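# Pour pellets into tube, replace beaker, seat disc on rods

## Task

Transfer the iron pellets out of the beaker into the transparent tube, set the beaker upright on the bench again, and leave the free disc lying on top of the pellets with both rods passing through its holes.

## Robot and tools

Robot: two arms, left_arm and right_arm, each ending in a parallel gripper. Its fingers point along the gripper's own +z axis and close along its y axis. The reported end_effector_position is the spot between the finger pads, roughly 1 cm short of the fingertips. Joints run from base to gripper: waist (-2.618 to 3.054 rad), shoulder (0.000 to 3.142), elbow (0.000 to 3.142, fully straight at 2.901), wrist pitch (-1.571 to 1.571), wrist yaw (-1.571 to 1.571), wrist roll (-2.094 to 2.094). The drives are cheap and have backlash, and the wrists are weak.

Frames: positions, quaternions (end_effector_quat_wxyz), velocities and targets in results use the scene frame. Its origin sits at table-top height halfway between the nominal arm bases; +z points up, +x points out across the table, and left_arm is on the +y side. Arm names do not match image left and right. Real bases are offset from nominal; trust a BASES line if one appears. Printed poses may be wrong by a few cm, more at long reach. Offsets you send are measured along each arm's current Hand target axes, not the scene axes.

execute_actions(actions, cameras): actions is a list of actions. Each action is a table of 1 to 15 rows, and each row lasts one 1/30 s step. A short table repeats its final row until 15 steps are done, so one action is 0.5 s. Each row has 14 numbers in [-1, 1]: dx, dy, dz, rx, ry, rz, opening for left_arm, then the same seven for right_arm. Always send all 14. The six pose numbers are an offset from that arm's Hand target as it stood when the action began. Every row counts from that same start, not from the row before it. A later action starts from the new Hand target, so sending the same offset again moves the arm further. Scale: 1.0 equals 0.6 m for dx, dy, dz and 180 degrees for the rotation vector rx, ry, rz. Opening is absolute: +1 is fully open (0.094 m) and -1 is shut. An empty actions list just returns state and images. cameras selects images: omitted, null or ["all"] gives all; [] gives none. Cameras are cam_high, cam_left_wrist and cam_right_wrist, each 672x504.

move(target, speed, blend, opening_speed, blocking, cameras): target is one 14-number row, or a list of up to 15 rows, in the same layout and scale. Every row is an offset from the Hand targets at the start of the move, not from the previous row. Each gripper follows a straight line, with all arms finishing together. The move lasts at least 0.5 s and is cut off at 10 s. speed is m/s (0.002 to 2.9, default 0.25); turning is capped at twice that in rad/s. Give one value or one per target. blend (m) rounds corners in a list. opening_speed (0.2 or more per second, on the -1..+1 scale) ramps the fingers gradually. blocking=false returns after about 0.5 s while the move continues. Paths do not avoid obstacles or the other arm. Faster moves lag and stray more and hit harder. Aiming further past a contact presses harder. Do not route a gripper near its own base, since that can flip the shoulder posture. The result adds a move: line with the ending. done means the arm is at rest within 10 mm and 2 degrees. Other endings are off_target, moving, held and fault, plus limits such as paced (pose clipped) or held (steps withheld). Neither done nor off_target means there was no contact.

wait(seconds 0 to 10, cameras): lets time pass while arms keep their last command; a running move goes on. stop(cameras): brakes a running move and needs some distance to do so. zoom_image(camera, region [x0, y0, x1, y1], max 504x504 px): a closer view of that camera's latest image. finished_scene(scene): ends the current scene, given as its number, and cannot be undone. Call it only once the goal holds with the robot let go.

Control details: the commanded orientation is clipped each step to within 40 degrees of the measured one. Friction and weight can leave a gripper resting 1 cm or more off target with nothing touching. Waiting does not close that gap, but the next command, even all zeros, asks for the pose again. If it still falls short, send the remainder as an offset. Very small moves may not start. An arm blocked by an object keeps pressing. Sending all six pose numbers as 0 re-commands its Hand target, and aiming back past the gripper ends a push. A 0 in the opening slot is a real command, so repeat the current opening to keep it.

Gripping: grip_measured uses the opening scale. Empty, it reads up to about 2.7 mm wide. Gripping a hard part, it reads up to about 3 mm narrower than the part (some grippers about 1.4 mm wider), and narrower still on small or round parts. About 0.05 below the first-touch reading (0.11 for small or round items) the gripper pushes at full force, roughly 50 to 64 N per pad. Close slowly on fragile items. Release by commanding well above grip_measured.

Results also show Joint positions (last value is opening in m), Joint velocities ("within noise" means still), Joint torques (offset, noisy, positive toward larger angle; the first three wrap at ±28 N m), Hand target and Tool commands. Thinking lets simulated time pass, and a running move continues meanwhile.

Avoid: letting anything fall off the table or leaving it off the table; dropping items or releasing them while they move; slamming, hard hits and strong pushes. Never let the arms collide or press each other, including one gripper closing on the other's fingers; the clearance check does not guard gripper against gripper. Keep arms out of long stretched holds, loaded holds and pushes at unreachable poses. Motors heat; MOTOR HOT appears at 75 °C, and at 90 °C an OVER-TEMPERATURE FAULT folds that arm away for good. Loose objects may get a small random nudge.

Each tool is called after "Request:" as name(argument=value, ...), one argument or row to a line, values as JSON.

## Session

Request:
execute_actions(
  actions=[],
)

Request:
zoom_image(
  camera="cam_high",
  region=[240, 150, 440, 400],
)

Scene clock: 0.00 s.
left_arm: end_effector_position=(+0.4260, +0.3074, +0.1358) grip_measured=+1.000 end_effector_quat_wxyz=(+0.659, -0.063, +0.749, +0.029) | right_arm: end_effector_position=(+0.3694, -0.3503, +0.1808) grip_measured=+1.000 end_effector_quat_wxyz=(+0.690, +0.071, +0.720, +0.012)
Joint positions: left_arm=[-0.008 1.556 0.261 1.162 -0.152 -0.06 0.094] | right_arm=[-0.118 1.526 0.189 1.29 -0.025 0.115 0.094]
Joint velocities: within noise
Joint torques (N m): no reading
Heat: left arm: 24 °C; right arm: 27 °C.
Hand target: left_arm +0.4282, +0.3078, +0.1436; +0.667, -0.067, +0.742, +0.028 | right_arm +0.3715, -0.3499, +0.1900; +0.700, +0.066, +0.711, +0.012
Tool commands: left_gripper/opening=+1.0 right_gripper/opening=+1.0

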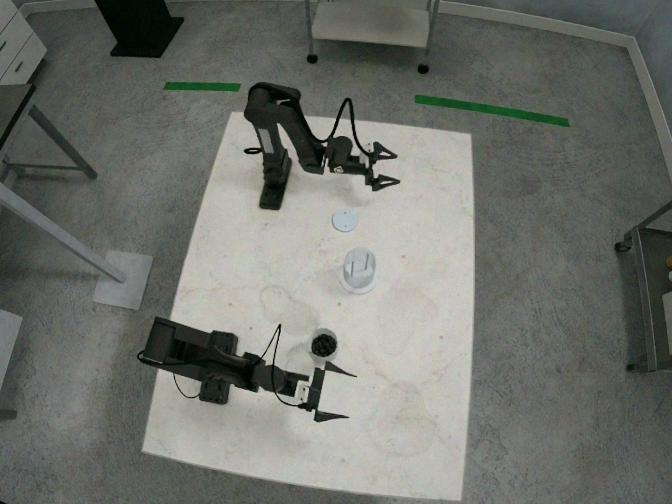

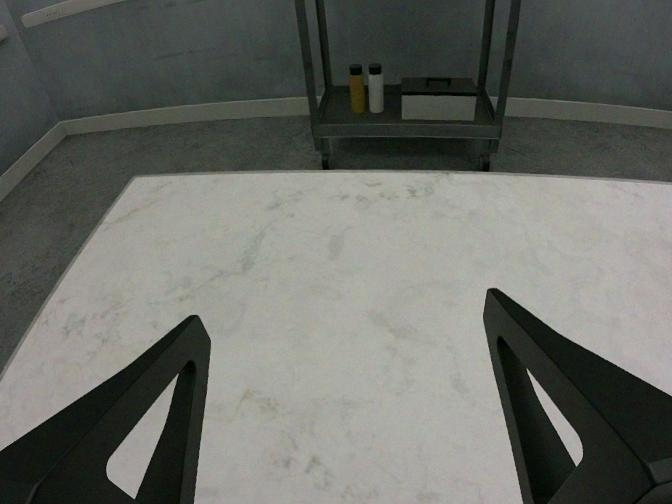

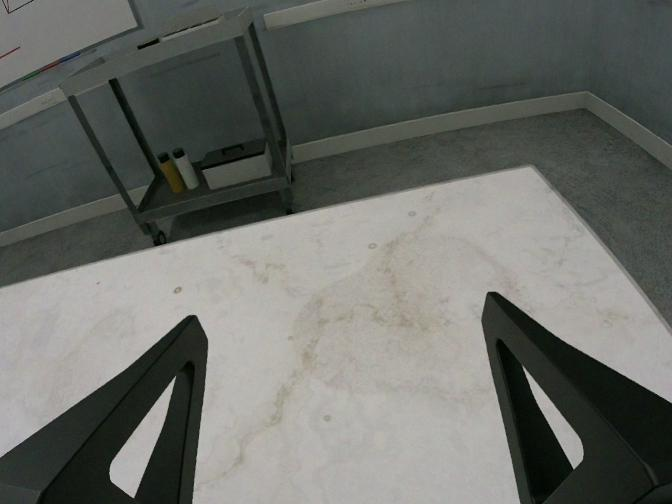

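Scaled by 2.016.

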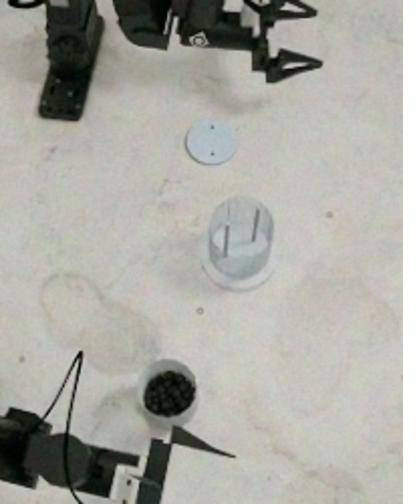

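Request:
zoom_image(
  camera="cam_high",
  region=[325, 200, 365, 240],
)

Request:
zoom_image(
  camera="cam_high",
  region=[325, 235, 395, 305],
)

Request:
zoom_image(
  camera="cam_high",
  region=[280, 305, 350, 375],
)

Scaled by 12.600.

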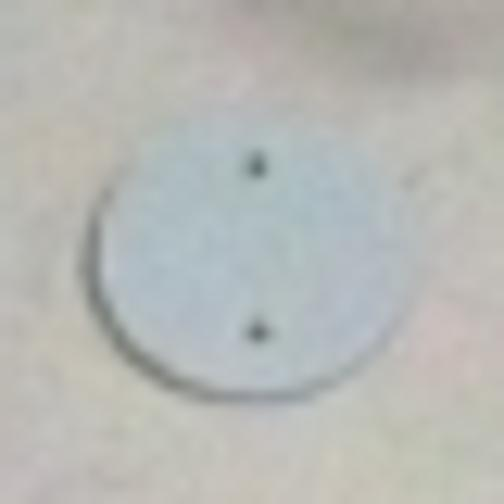

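Scaled by 7.200.

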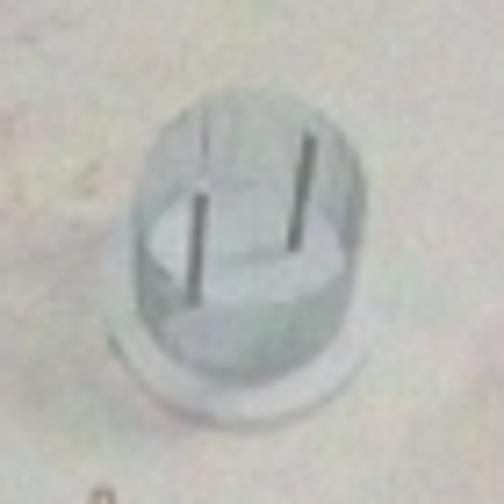

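Scaled by 7.200.

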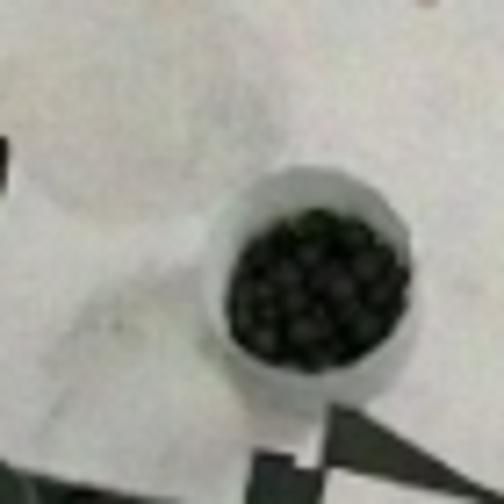

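Request:
move(
  target=[0.1812,-0.1687,-0.2333,-0.2095,0.4278,-0.2106,1,0.1007,0.2015,-0.1533,-0.0186,0.0947,-0.0387,1],
  speed=0.5,
)

Request:
zoom_image(
  camera="cam_high",
  region=[280, 305, 350, 375],
)

Scene clock: 7.87 s.
left_arm: end_effector_position=(+0.2875, +0.1829, +0.0524) grip_measured=+1.000 end_effector_quat_wxyz=(-0.003, -0.468, +0.884, -0.002) | right_arm: end_effector_position=(+0.2834, -0.2187, +0.1290) grip_measured=+1.000 end_effector_quat_wxyz=(+0.576, -0.017, +0.817, -0.008)
Joint positions: left_arm=[-0.388 1.617 1.026 -0.981 0.006 -1.378 0.094] | right_arm=[0.675 1.108 0.123 0.553 0.634 0.231 0.094]
Joint velocities: within noise
Joint torques (N m): left_arm=[0.88 -5.35 7.94 0.25 0 -0.14] | right_arm=[0.64 -3.9 7.01 1.29 0.28 0.2]
Heat: left arm: 24 °C; right arm: 28 °C.
Hand target: left_arm +0.2929, +0.1827, +0.0558; +0.000, -0.477, +0.879, +0.000 | right_arm +0.2885, -0.2164, +0.1449; +0.588, +0.000, +0.809, +0.000
Off the commanded pose: left_arm 0.006 m, 1 deg | right_arm 0.017 m, 3 deg.
move: off_target (right_arm)

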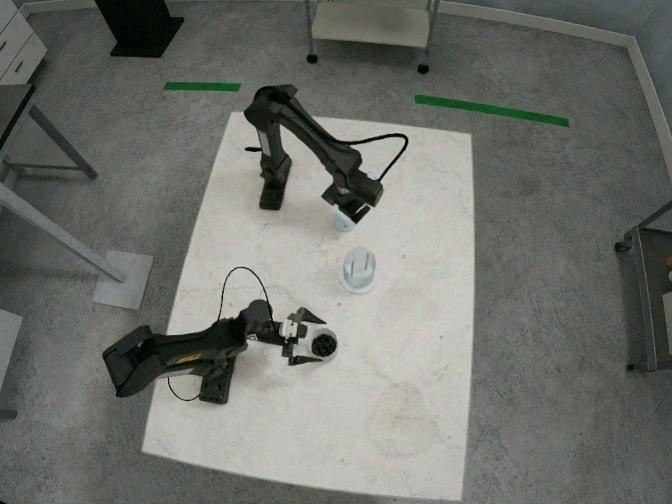

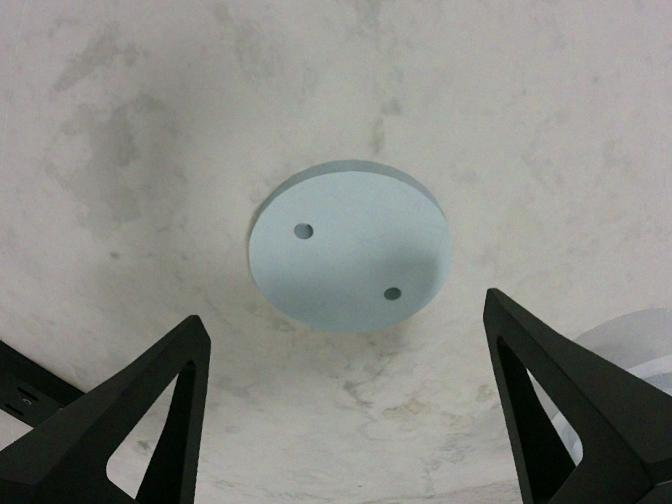

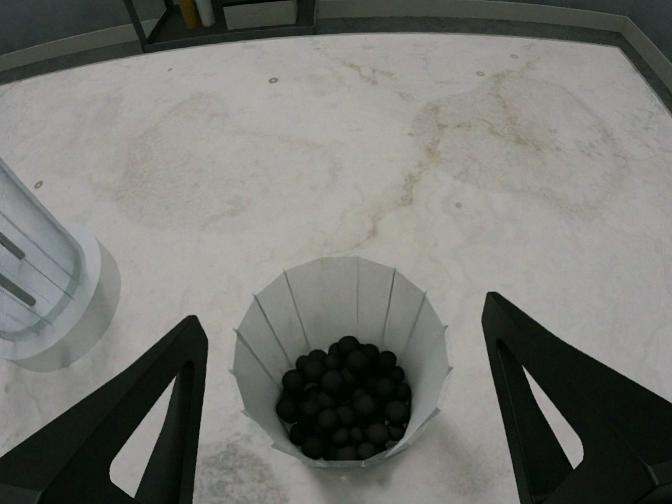

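Scaled by 7.200.

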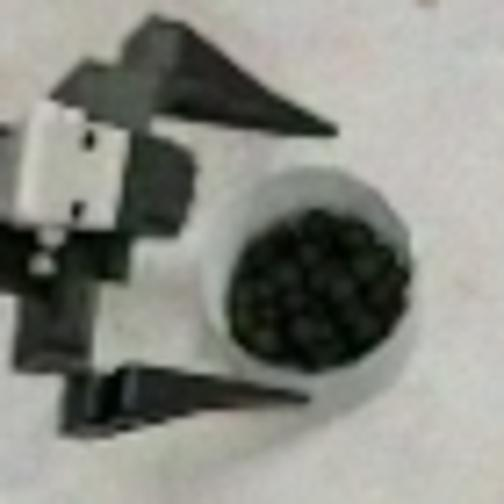

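Request:
move(
  target=[
    [0.012,-0.0068,0.073,0,0,0,1,0.1305,-0.0007,0.0345,0,0,0,1],
    [0.012,-0.0068,0.073,0,0,0,0.2,0.1305,-0.0007,0.0345,0,0,0,0.0],
    [0.012,-0.0068,-0.04,0,0,0,0.2,0.0338,-0.0007,0.003,0,0,0,0.0],
    [0.012,-0.0068,-0.2,0,0,0.346,0.2,-0.1818,0.1773,0.1117,0,-0.067,0,0.0],
  ],
  speed=[0.13,0.1,0.2,0.4],
  opening_speed=0.9,
)

Request:
zoom_image(
  camera="cam_high",
  region=[300, 220, 420, 340],
)

Request:
zoom_image(
  camera="cam_right_wrist",
  region=[0, 120, 250, 480],
)

Scene clock: 19.23 s.
left_arm: end_effector_position=(+0.2893, +0.1754, +0.1607) grip_measured=+0.662 end_effector_quat_wxyz=(-0.024, +0.036, +0.999, +0.006) | right_arm: end_effector_position=(+0.3779, -0.1157, +0.2007) grip_measured=+0.648 end_effector_quat_wxyz=(+0.642, -0.023, +0.766, -0.013)
Joint positions: left_arm=[-0.41 1.626 1.471 -1.465 0.008 -0.355 0.078] | right_arm=[0.759 1.603 0.632 0.729 0.748 0.116 0.077]
Joint velocities: within noise
Joint torques (N m): left_arm=[-0.35 -9.48 8.12 0.14 -0.06 0.11] | right_arm=[0.55 -6.34 7.84 2 0.3 -0.08]
Heat: left arm: 25 °C; right arm: 28 °C.
Hand target: left_arm +0.2925, +0.1745, +0.1758; +0.000, +0.047, +0.999, +0.000 | right_arm +0.3860, -0.1101, +0.2281; +0.670, +0.000, +0.742, +0.000
Off the commanded pose: left_arm 0.015 m, 3 deg | right_arm 0.029 m, 5 deg.
move: off_target (left_arm, right_arm); target 2's new opening was sent with right_arm's hand 0.010 m and 3 deg from that target

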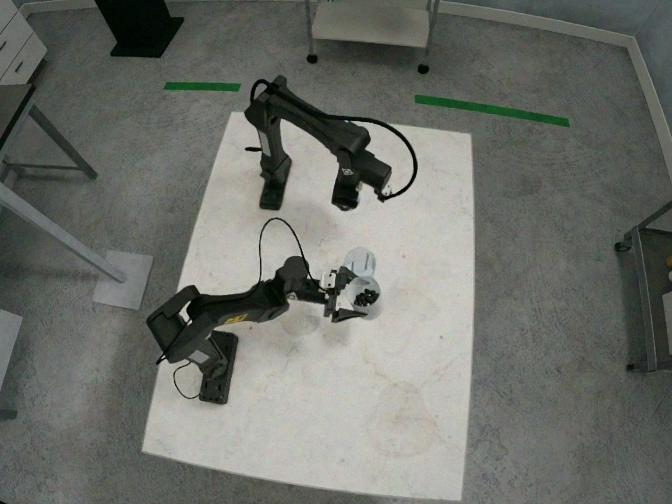

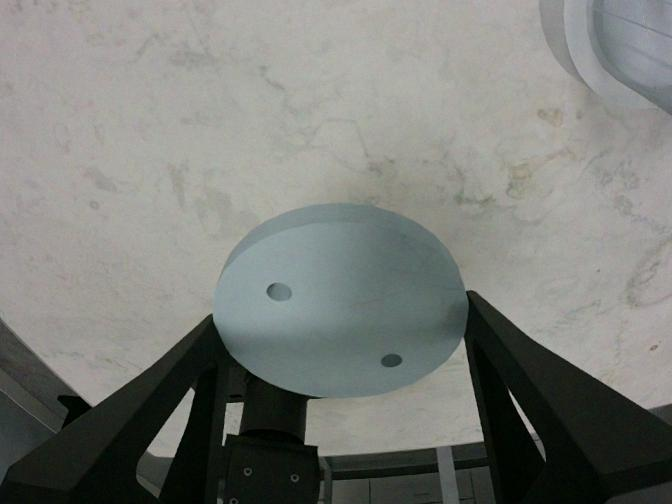

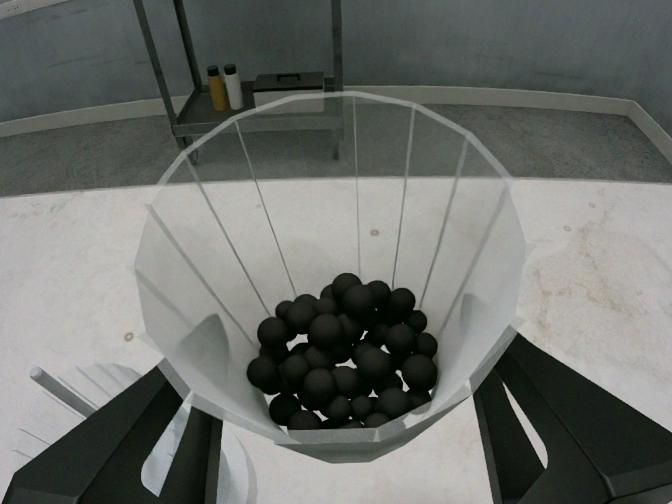

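Scaled by 4.200.

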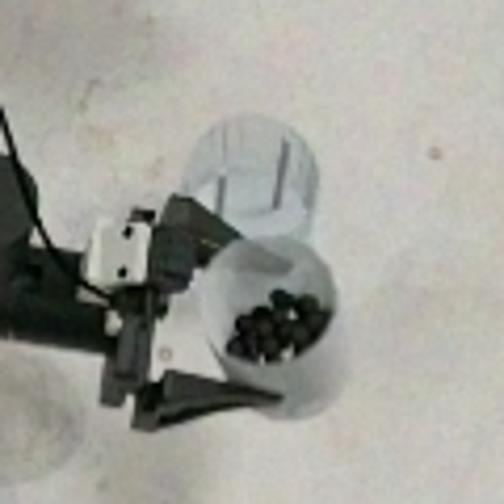

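Scaled by 1.400 from the camera's 672x504 image, which has a finer 960x720 frame.

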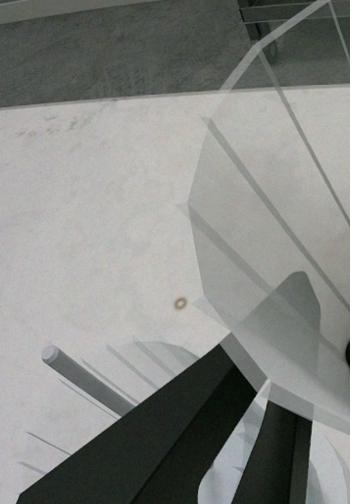

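Request:
move(
  target=[
    [0,0,0,0,0,0,0.2,0.0298,0.0385,0.0215,0,0,-0.333,0.0],
    [0,0,0,0,0,0,0.2,-0.0052,0.0527,0.0112,0,0,-0.472,0.0],
    [0,0,0,0,0,0,0.2,-0.0278,0.0885,-0.0045,0,0,-0.63,0.0],
  ],
  speed=[0.4,0.3,0.3],
  cameras=["cam_high","cam_right_wrist"],
)

Request:
zoom_image(
  camera="cam_high",
  region=[300, 220, 420, 340],
)

Scene clock: 25.90 s.
left_arm: end_effector_position=(+0.2889, +0.1756, +0.1607) grip_measured=+0.662 end_effector_quat_wxyz=(-0.025, +0.036, +0.999, +0.006) | right_arm: end_effector_position=(+0.3834, -0.0616, +0.2118) grip_measured=+0.648 end_effector_quat_wxyz=(-0.337, +0.650, -0.397, +0.553)
Joint positions: left_arm=[-0.41 1.626 1.471 -1.467 0.008 -0.353 0.078] | right_arm=[0.871 1.735 0.829 0.655 0.87 -1.852 0.077]
Joint velocities: within noise
Joint torques (N m): left_arm=[-0.4 -9.24 8.14 0.17 -0.07 0.1] | right_arm=[0.66 -10.99 7.72 1.57 0.25 0]
Heat: left arm: 25 °C; right arm: 29 °C.
Hand target: left_arm +0.2925, +0.1745, +0.1758; +0.000, +0.047, +0.999, +0.000 | right_arm +0.3850, -0.0570, +0.2449; -0.367, +0.620, -0.408, +0.560
Off the commanded pose: left_arm 0.016 m, 3 deg | right_arm 0.033 m, 5 deg.
move: off_target (left_arm, right_arm)
Images, in order (width x height): cam_high 672x504, cam_right_wrist 672x504.

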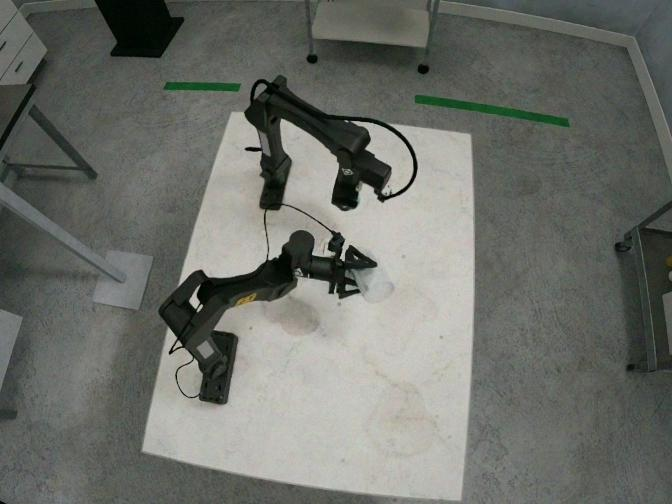

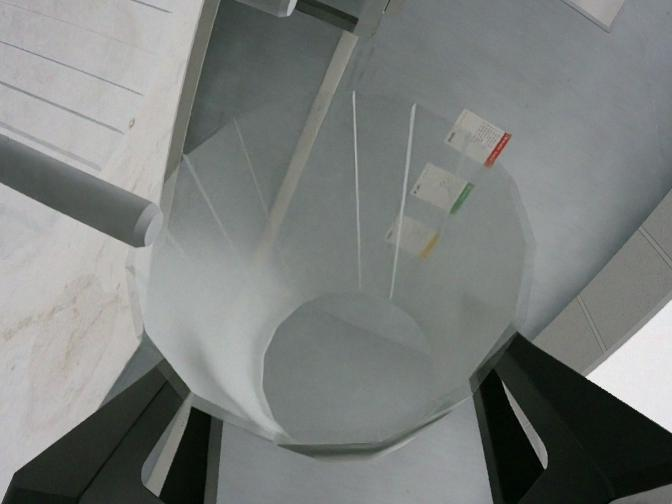

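Scaled by 4.200.

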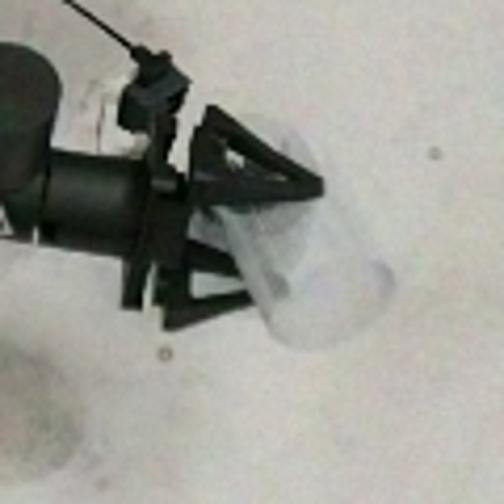

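Request:
move(
  target=[
    [0,0,0,0,0,0,0.2,0.0908,0.0755,0.0033,0,0,0.461,0.0],
    [-0.0028,-0.2768,-0.0337,0,-0.0133,0.033,0.2,0.2282,0.3667,-0.1125,-0.0659,0.0433,0.6272,0.0],
    [-0.0028,-0.2768,-0.0337,0,-0.0133,0.033,0.2,0.2,0.4322,-0.1052,-0.0659,0.0433,0.6272,0.0],
    [-0.0028,-0.2768,-0.0337,0,-0.0133,0.033,0.2,0.2,0.4322,-0.1052,-0.0659,0.0433,0.6272,1],
    [-0.0028,-0.2768,-0.0337,0,-0.0133,0.033,0.2,0.271,0.2678,-0.1233,-0.0659,0.0433,0.6272,1],
  ],
  speed=[0.35,0.35,0.1,0.1,0.12],
)

Request:
zoom_image(
  camera="cam_left_wrist",
  region=[120, 0, 450, 400],
)

Request:
zoom_image(
  camera="cam_high",
  region=[300, 220, 420, 340],
)

Scene clock: 36.60 s.
left_arm: end_effector_position=(+0.2735, +0.0100, +0.1935) grip_measured=+0.662 end_effector_quat_wxyz=(+0.018, +0.107, +0.994, -0.010) | right_arm: end_effector_position=(+0.2972, -0.2686, +0.1595) grip_measured=+0.998 end_effector_quat_wxyz=(+0.585, -0.006, +0.811, +0.000)
Joint positions: left_arm=[-0.867 1.925 1.968 -1.574 -0.012 -0.669 0.078] | right_arm=[0.33 0.844 0.146 0.359 0.318 0.102 0.094]
Joint velocities: within noise
Joint torques (N m): left_arm=[0.38 -8.32 8.13 0.33 -0.07 -0.11] | right_arm=[-0.57 -0.2 8.35 1.44 -0.01 0.11]
Heat: left arm: 25 °C; right arm: 30 °C.
Hand target: left_arm +0.2787, +0.0090, +0.1961; +0.021, +0.098, +0.995, -0.001 | right_arm +0.3028, -0.2700, +0.1701; +0.589, +0.000, +0.808, -0.001
Off the commanded pose: left_arm 0.006 m, 1 deg | right_arm 0.012 m, 1 deg.
joint sent to its limit (left arm) — joint 4 (wrist pitch), lower limit. The joint targets are off in position, not in orientation.
move: off_target (right_arm); target 4's new opening was sent with right_arm's hand 0.006 m and 6 deg from that target

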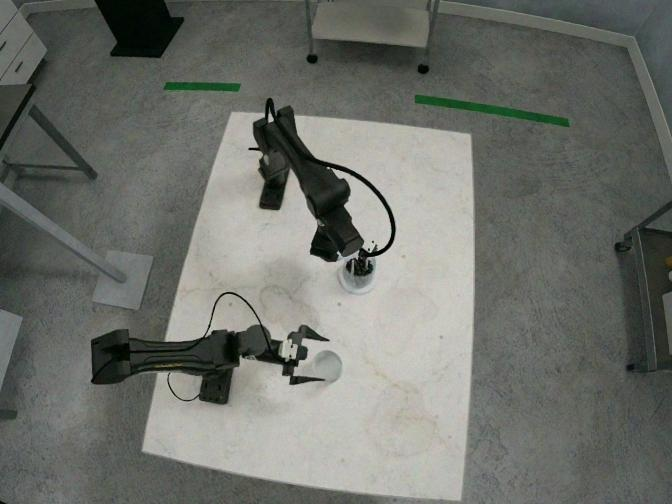

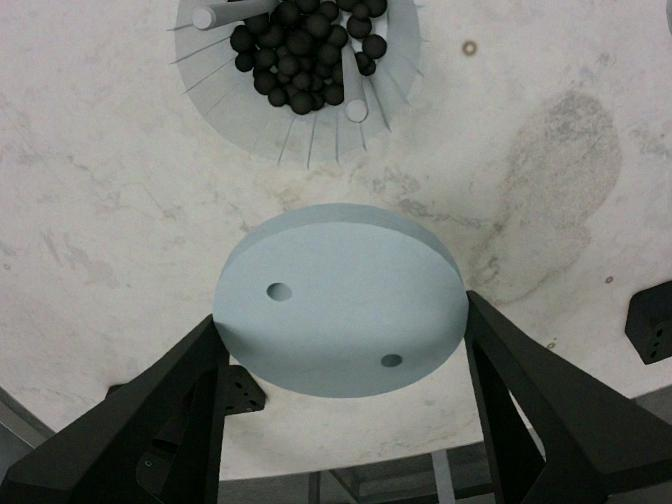

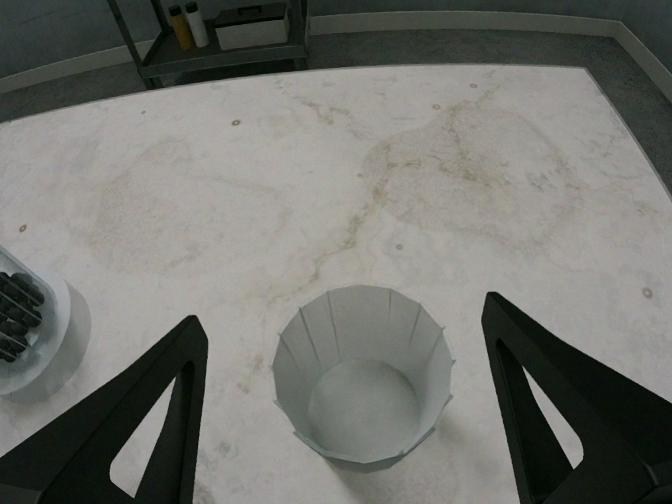

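Scaled by 1.260 from the camera's 672x504 image, which has a finer 960x720 frame.

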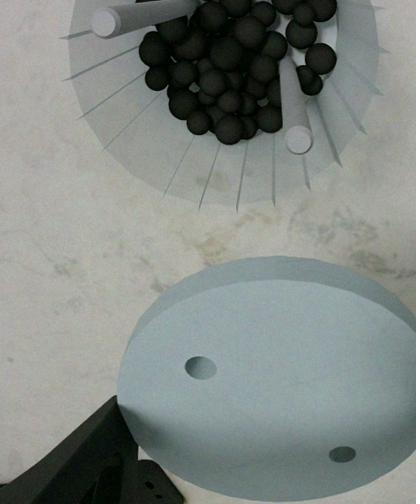

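Scaled by 4.200.

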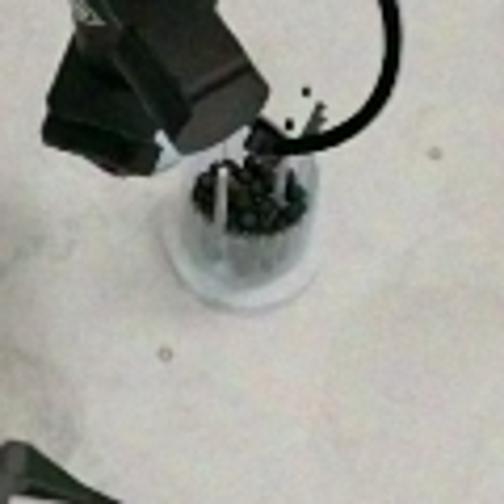

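Request:
move(
  target=[-0.1112,0.0043,0.0148,0,0,-0.055,0.2,0.036,0.3117,0.0137,-0.3593,-0.049,-0.0529,-0.9],
  speed=0.3,
)

Request:
zoom_image(
  camera="cam_right_wrist",
  region=[260, 20, 480, 190],
)

Request:
zoom_image(
  camera="cam_left_wrist",
  region=[240, 60, 440, 300],
)

Scene clock: 44.03 s.
left_arm: end_effector_position=(+0.3393, -0.0009, +0.1906) grip_measured=+0.662 end_effector_quat_wxyz=(+0.042, +0.022, +0.998, -0.031) | right_arm: end_effector_position=(+0.3003, -0.0885, +0.1354) grip_measured=-0.898 end_effector_quat_wxyz=(+0.535, -0.364, +0.659, +0.383)
Joint positions: left_arm=[-0.761 2.102 2.211 -1.576 -0.012 -0.734 0.078] | right_arm=[0.279 1.799 0.339 1.26 -0.825 -0.031 0.005]
Joint velocities: within noise
Joint torques (N m): left_arm=[0.61 -9.26 7.8 0.48 -0.15 -0.12] | right_arm=[0.65 -5.03 4.44 1.93 -0.22 0.01]
Heat: left arm: 26 °C; right arm: 29 °C.
Hand target: left_arm +0.3449, -0.0016, +0.1900; +0.021, +0.012, +1.000, -0.003 | right_arm +0.3041, -0.0830, +0.1468; +0.553, -0.378, +0.635, +0.385
Off the commanded pose: left_arm 0.006 m, 4 deg | right_arm 0.013 m, 4 deg.
joint sent to its limit (left arm) — joint 4 (wrist pitch), lower limit. The joint targets are off in position and orientation.
move: off_target (left_arm, right_arm)

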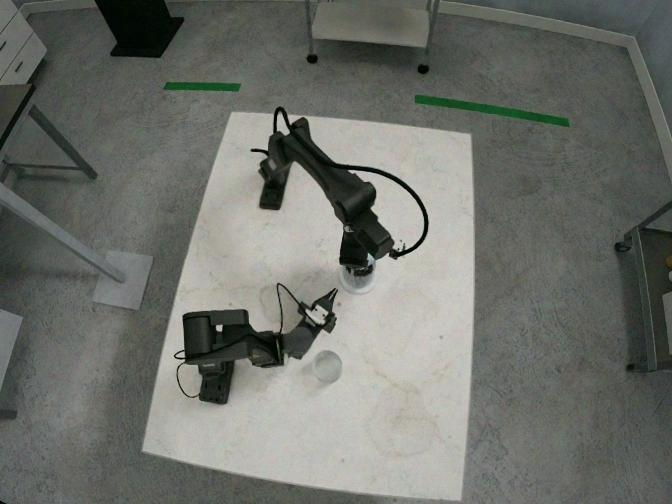

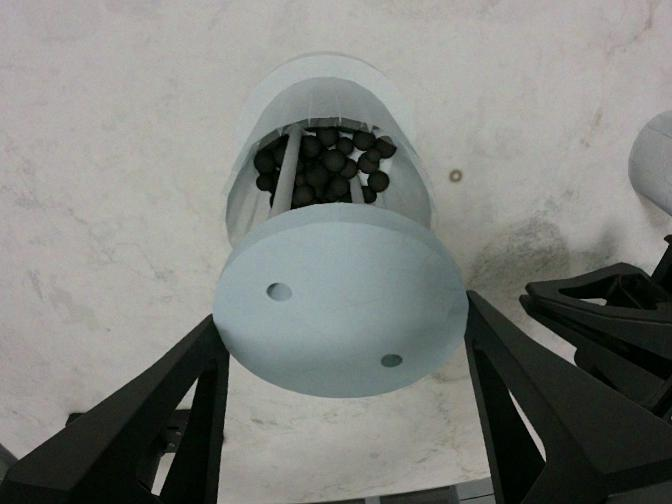

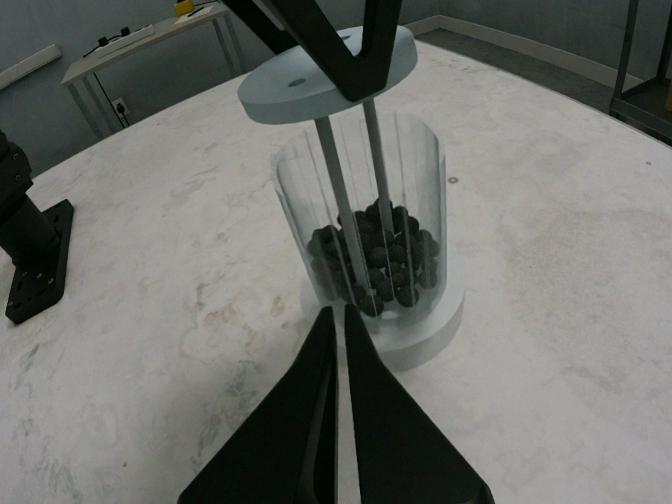

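Scaled by 2.291 from the camera's 672x504 image, which has a finer 960x720 frame.

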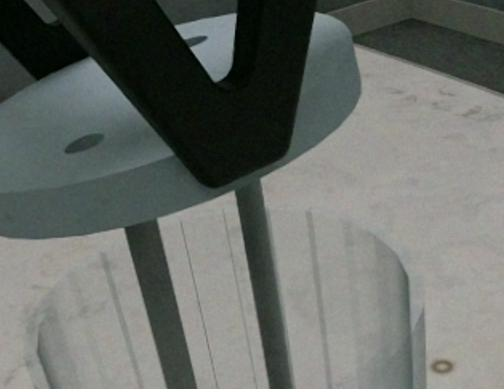

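Scaled by 2.100 from the camera's 672x504 image, which has a finer 960x720 frame.

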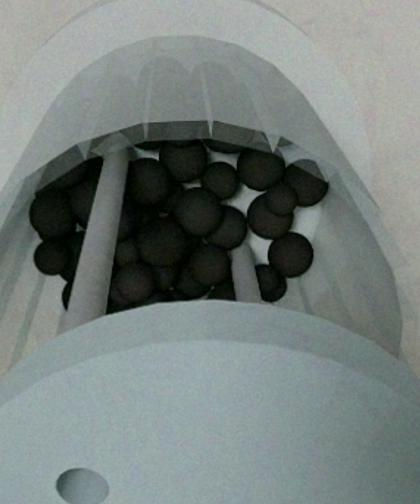

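Request:
move(
  target=[-0.0095,0.0048,0.0045,0,0,0,0.2,0,0,0,0,0,0,-0.9],
  speed=0.12,
  cameras=["cam_left_wrist","cam_right_wrist"],
)

Request:
zoom_image(
  camera="cam_right_wrist",
  region=[260, 20, 480, 190],
)

Request:
zoom_image(
  camera="cam_left_wrist",
  region=[240, 60, 440, 300],
)

Scene clock: 47.50 s.
left_arm: end_effector_position=(+0.3452, +0.0014, +0.1879) grip_measured=+0.662 end_effector_quat_wxyz=(+0.041, +0.015, +0.999, -0.030) | right_arm: end_effector_position=(+0.3007, -0.0884, +0.1358) grip_measured=-0.898 end_effector_quat_wxyz=(+0.535, -0.365, +0.659, +0.383)
Joint positions: left_arm=[-0.747 2.115 2.221 -1.576 -0.012 -0.734 0.078] | right_arm=[0.279 1.799 0.341 1.26 -0.825 -0.031 0.005]
Joint velocities: within noise
Joint torques (N m): left_arm=[0.51 -9.37 8.03 0.47 -0.08 0.04] | right_arm=[0.57 -4.94 4.29 1.9 -0.25 0.05]
Heat: left arm: 26 °C; right arm: 29 °C.
Hand target: left_arm +0.3508, +0.0011, +0.1875; +0.021, +0.012, +1.000, -0.003 | right_arm +0.3041, -0.0830, +0.1468; +0.553, -0.378, +0.635, +0.385
Off the commanded pose: left_arm 0.006 m, 4 deg | right_arm 0.013 m, 4 deg.
joint sent to its limit (left arm) — joint 4 (wrist pitch), lower limit. The joint targets are off in position and orientation.
move: off_target (left_arm, right_arm)
Images, in order (width x height): cam_left_wrist 672x504, cam_right_wrist 672x504.

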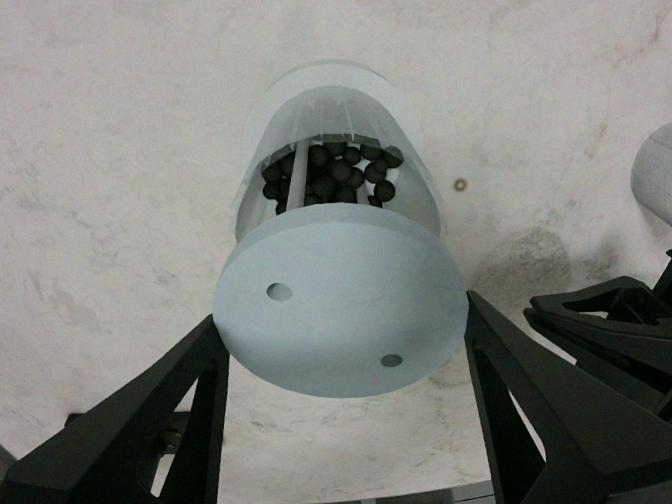

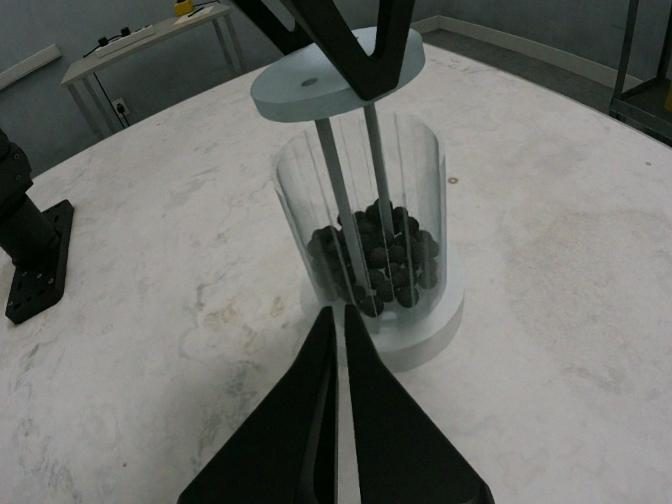

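Scaled by 2.291 from the camera's 672x504 image, which has a finer 960x720 frame.

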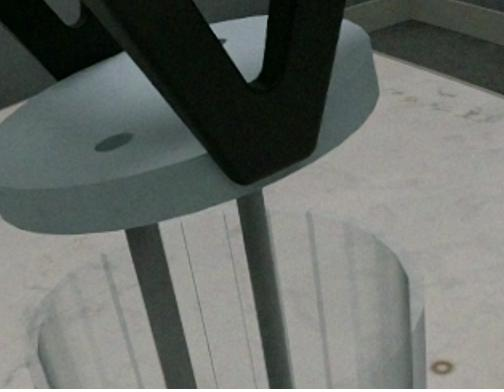

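Scaled by 2.100 from the camera's 672x504 image, which has a finer 960x720 frame.

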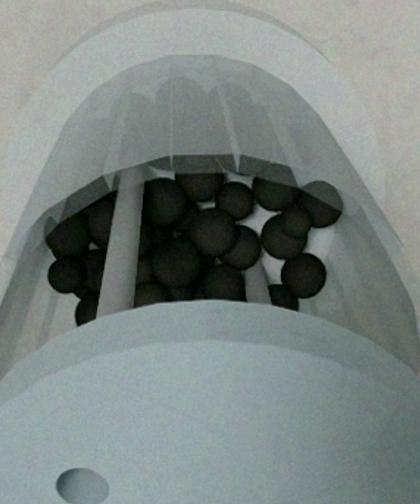

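Request:
move(
  target=[0.0063,-0.0115,-0.0037,0,0,0,0.2,0,0,0,0,0,0,-0.9],
  speed=0.12,
  cameras=["cam_left_wrist","cam_right_wrist"],
)

Request:
zoom_image(
  camera="cam_right_wrist",
  region=[260, 20, 480, 190],
)

Request:
zoom_image(
  camera="cam_left_wrist",
  region=[240, 60, 440, 300],
)

Scene clock: 50.90 s.
left_arm: end_effector_position=(+0.3436, -0.0024, +0.1903) grip_measured=+0.662 end_effector_quat_wxyz=(+0.044, +0.018, +0.998, -0.033) | right_arm: end_effector_position=(+0.3008, -0.0884, +0.1361) grip_measured=-0.898 end_effector_quat_wxyz=(+0.536, -0.365, +0.658, +0.383)
Joint positions: left_arm=[-0.756 2.115 2.231 -1.576 -0.012 -0.737 0.078] | right_arm=[0.279 1.799 0.341 1.261 -0.825 -0.031 0.005]
Joint velocities: within noise
Joint torques (N m): left_arm=[-0.9 -9.1 7.98 0.53 -0.05 -0.1] | right_arm=[0.59 -4.93 4.45 1.9 -0.21 0.01]
Heat: left arm: 26 °C; right arm: 29 °C.
Hand target: left_arm +0.3468, -0.0056, +0.1896; +0.021, +0.012, +1.000, -0.003 | right_arm +0.3041, -0.0830, +0.1468; +0.553, -0.378, +0.635, +0.385
Off the commanded pose: left_arm 0.005 m, 4 deg | right_arm 0.012 m, 4 deg.
joint sent to its limit (left arm) — joint 4 (wrist pitch), lower limit. The joint targets are off in position and orientation.
move: off_target (left_arm, right_arm)
Images, in order (width x height): cam_left_wrist 672x504, cam_right_wrist 672x504.

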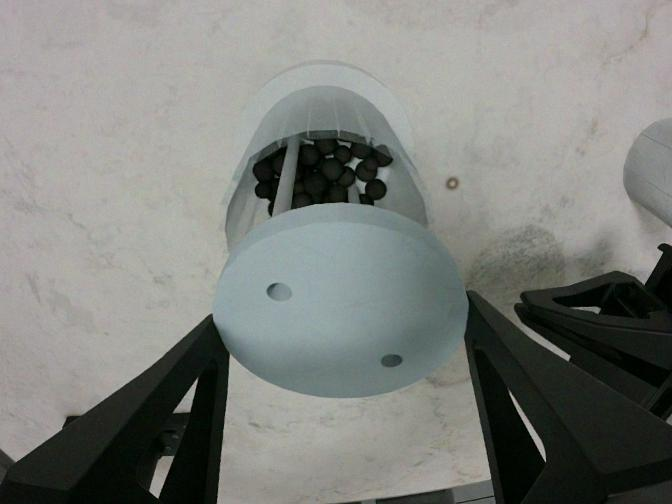

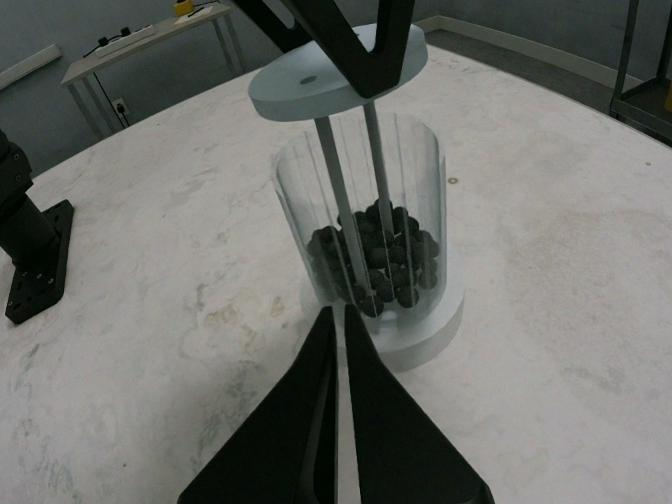

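Scaled by 2.291 from the camera's 672x504 image, which has a finer 960x720 frame.

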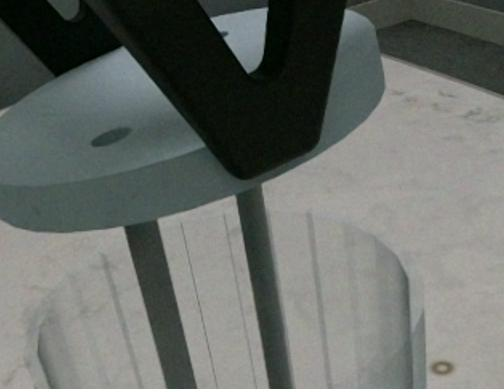

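Scaled by 2.100 from the camera's 672x504 image, which has a finer 960x720 frame.

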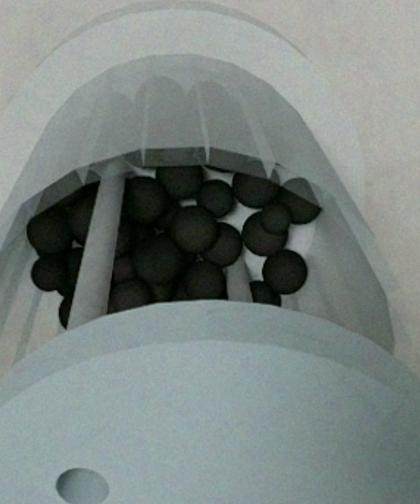

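Request:
move(
  target=[
    [-0.0073,-0.0005,0.0197,0,0,0,0.2,0,0,0,0,0,0,-0.9],
    [-0.0108,0.005,0.0382,0,0,0,0.2,0,0,0,0,0,0,-0.9],
  ],
  speed=[0.04,0.02],
  cameras=["cam_left_wrist","cam_right_wrist"],
)

Request:
zoom_image(
  camera="cam_right_wrist",
  region=[260, 20, 480, 190],
)

Request:
zoom_image(
  camera="cam_left_wrist",
  region=[240, 60, 440, 300],
)

Scene clock: 54.57 s.
left_arm: end_effector_position=(+0.3462, -0.0040, +0.1824) grip_measured=+0.662 end_effector_quat_wxyz=(+0.036, +0.016, +0.999, -0.026) | right_arm: end_effector_position=(+0.3008, -0.0884, +0.1361) grip_measured=-0.898 end_effector_quat_wxyz=(+0.536, -0.365, +0.658, +0.383)
Joint positions: left_arm=[-0.755 2.148 2.25 -1.585 -0.012 -0.738 0.078] | right_arm=[0.279 1.799 0.341 1.261 -0.825 -0.031 0.005]
Joint velocities: within noise
Joint torques (N m): left_arm=[0.94 -7.32 6.37 0.58 -0.09 -0.05] | right_arm=[0.62 -4.9 4.48 1.91 -0.22 0.03]
Heat: left arm: 26 °C; right arm: 28 °C.
Hand target: left_arm +0.3543, -0.0029, +0.1669; +0.021, +0.012, +1.000, -0.003 | right_arm +0.3041, -0.0830, +0.1468; +0.553, -0.378, +0.635, +0.385
Off the commanded pose: left_arm 0.017 m, 3 deg | right_arm 0.012 m, 4 deg.
joint sent to its limit (left arm) — joint 4 (wrist pitch), lower limit. The joint targets are off in position, not in orientation.
move: off_target (left_arm, right_arm)
Images, in order (width x height): cam_left_wrist 672x504, cam_right_wrist 672x504.

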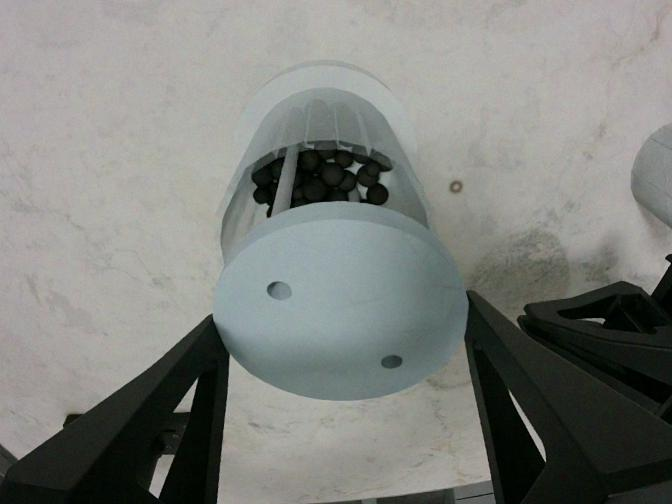

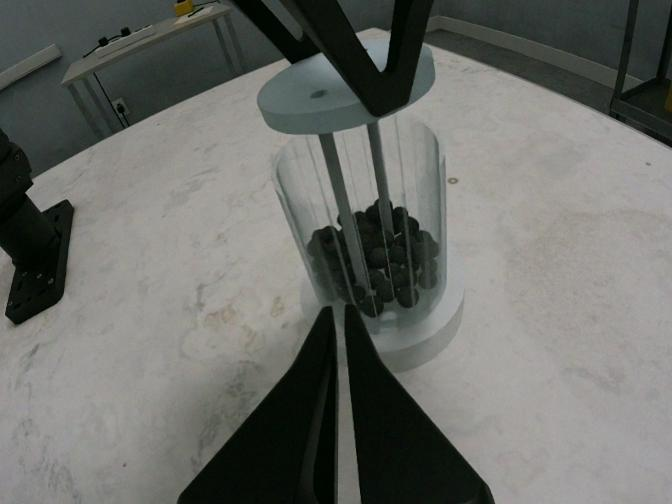

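Scaled by 2.291 from the camera's 672x504 image, which has a finer 960x720 frame.

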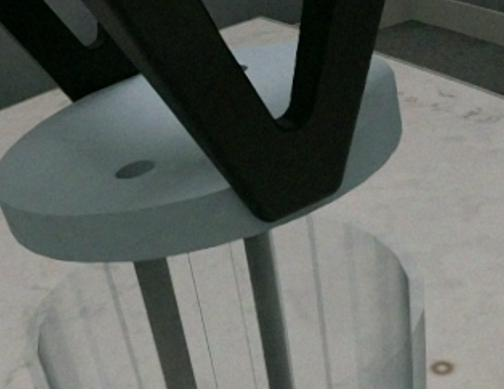

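Scaled by 2.100 from the camera's 672x504 image, which has a finer 960x720 frame.

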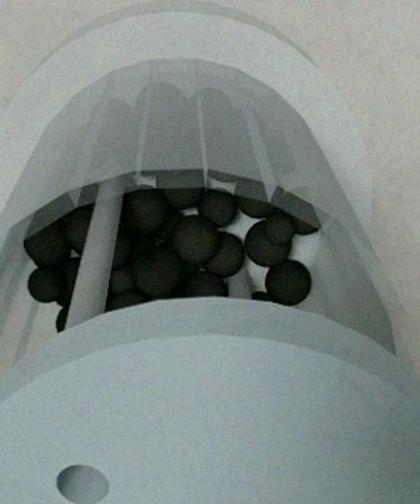

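Request:
move(
  target=[0,0.0095,0,0,0,0,0.2,0,0,0,0,0,0,-0.9],
  speed=0.01,
  cameras=["cam_left_wrist","cam_right_wrist"],
)

Request:
zoom_image(
  camera="cam_right_wrist",
  region=[260, 20, 480, 190],
)

Request:
zoom_image(
  camera="cam_left_wrist",
  region=[240, 60, 440, 300],
)

Scene clock: 57.83 s.
left_arm: end_effector_position=(+0.3458, -0.0038, +0.1823) grip_measured=+0.662 end_effector_quat_wxyz=(+0.033, +0.017, +0.999, -0.028) | right_arm: end_effector_position=(+0.3008, -0.0884, +0.1361) grip_measured=-0.898 end_effector_quat_wxyz=(+0.536, -0.365, +0.658, +0.383)
Joint positions: left_arm=[-0.752 2.148 2.25 -1.587 -0.004 -0.735 0.078] | right_arm=[0.279 1.799 0.341 1.261 -0.825 -0.031 0.005]
Joint velocities: within noise
Joint torques (N m): left_arm=[1.18 -8.51 4.82 0.55 -0.11 0.04] | right_arm=[0.65 -4.79 4.49 1.93 -0.23 0.03]
Heat: left arm: 26 °C; right arm: 28 °C.
Hand target: left_arm +0.3544, +0.0028, +0.1669; +0.021, +0.012, +1.000, -0.003 | right_arm +0.3041, -0.0830, +0.1468; +0.553, -0.378, +0.635, +0.385
Off the commanded pose: left_arm 0.019 m, 3 deg | right_arm 0.012 m, 4 deg.
joint sent to its limit (left arm) — joint 4 (wrist pitch), lower limit. The joint targets are off in position, not in orientation.
move: off_target (left_arm, right_arm)
Images, in order (width x height): cam_left_wrist 672x504, cam_right_wrist 672x504.

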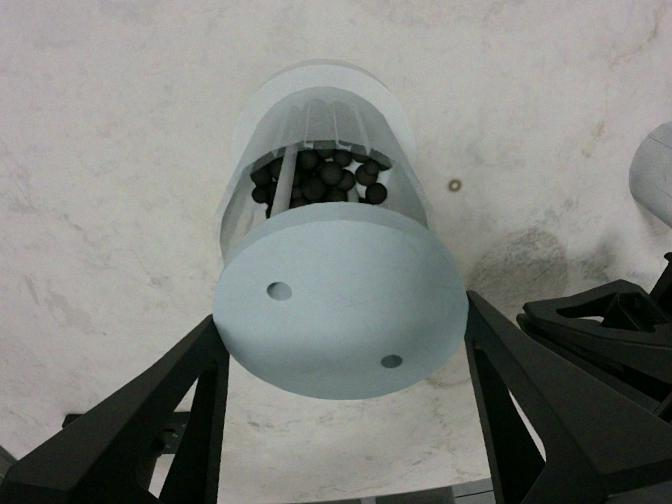

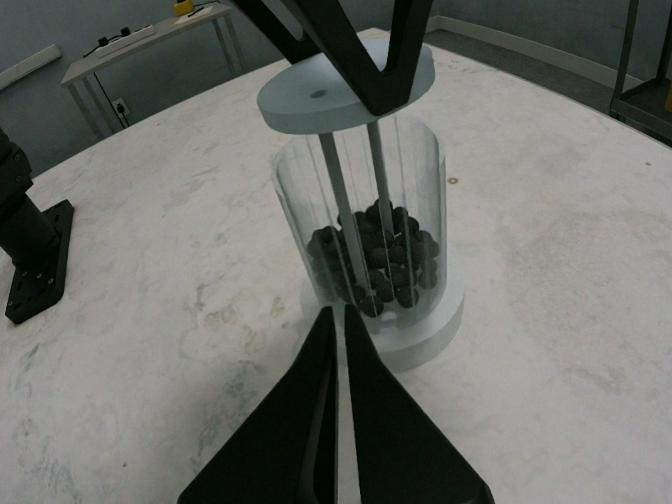

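Scaled by 2.291 from the camera's 672x504 image, which has a finer 960x720 frame.

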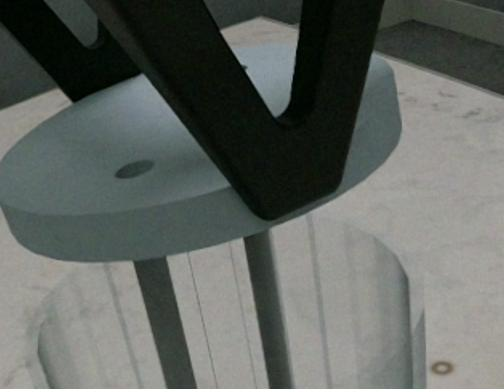

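Scaled by 2.100 from the camera's 672x504 image, which has a finer 960x720 frame.

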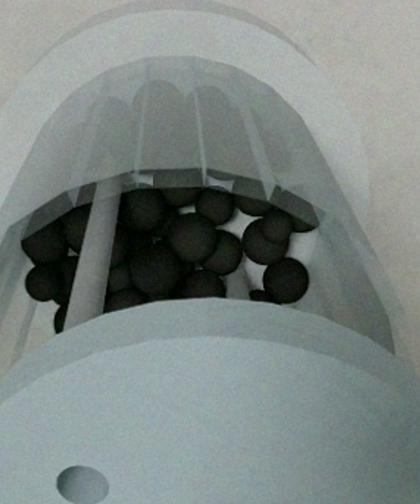

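Request:
move(
  target=[0.003,-0.0093,-0.0552,0,0,0,0.2,0,0,0,0,0,0,-0.9],
  speed=0.12,
  cameras=[],
)

Scene clock: 59.60 s.
left_arm: end_effector_position=(+0.3459, -0.0039, +0.1831) grip_measured=+0.662 end_effector_quat_wxyz=(+0.034, +0.017, +0.999, -0.029) | right_arm: end_effector_position=(+0.3008, -0.0884, +0.1361) grip_measured=-0.898 end_effector_quat_wxyz=(+0.536, -0.365, +0.658, +0.383)
Joint positions: left_arm=[-0.752 2.148 2.254 -1.588 -0.004 -0.735 0.078] | right_arm=[0.279 1.799 0.341 1.261 -0.825 -0.031 0.005]
Joint velocities: within noise
Joint torques (N m): left_arm=[-0.23 -14.09 7.15 0.57 -0.13 -0.06] | right_arm=[0.64 -4.88 4.42 1.88 -0.2 -0.01]
Heat: left arm: 26 °C; right arm: 28 °C.
Hand target: left_arm +0.3511, -0.0026, +0.2000; +0.021, +0.012, +1.000, -0.003 | right_arm +0.3041, -0.0830, +0.1468; +0.553, -0.378, +0.635, +0.385
Off the commanded pose: left_arm 0.018 m, 3 deg | right_arm 0.012 m, 4 deg.
joint sent to its limit (left arm) — joint 4 (wrist pitch), lower limit. The joint targets are off in position and orientation.
move: off_target (left_arm, right_arm)
No camera images: "cameras" was empty.


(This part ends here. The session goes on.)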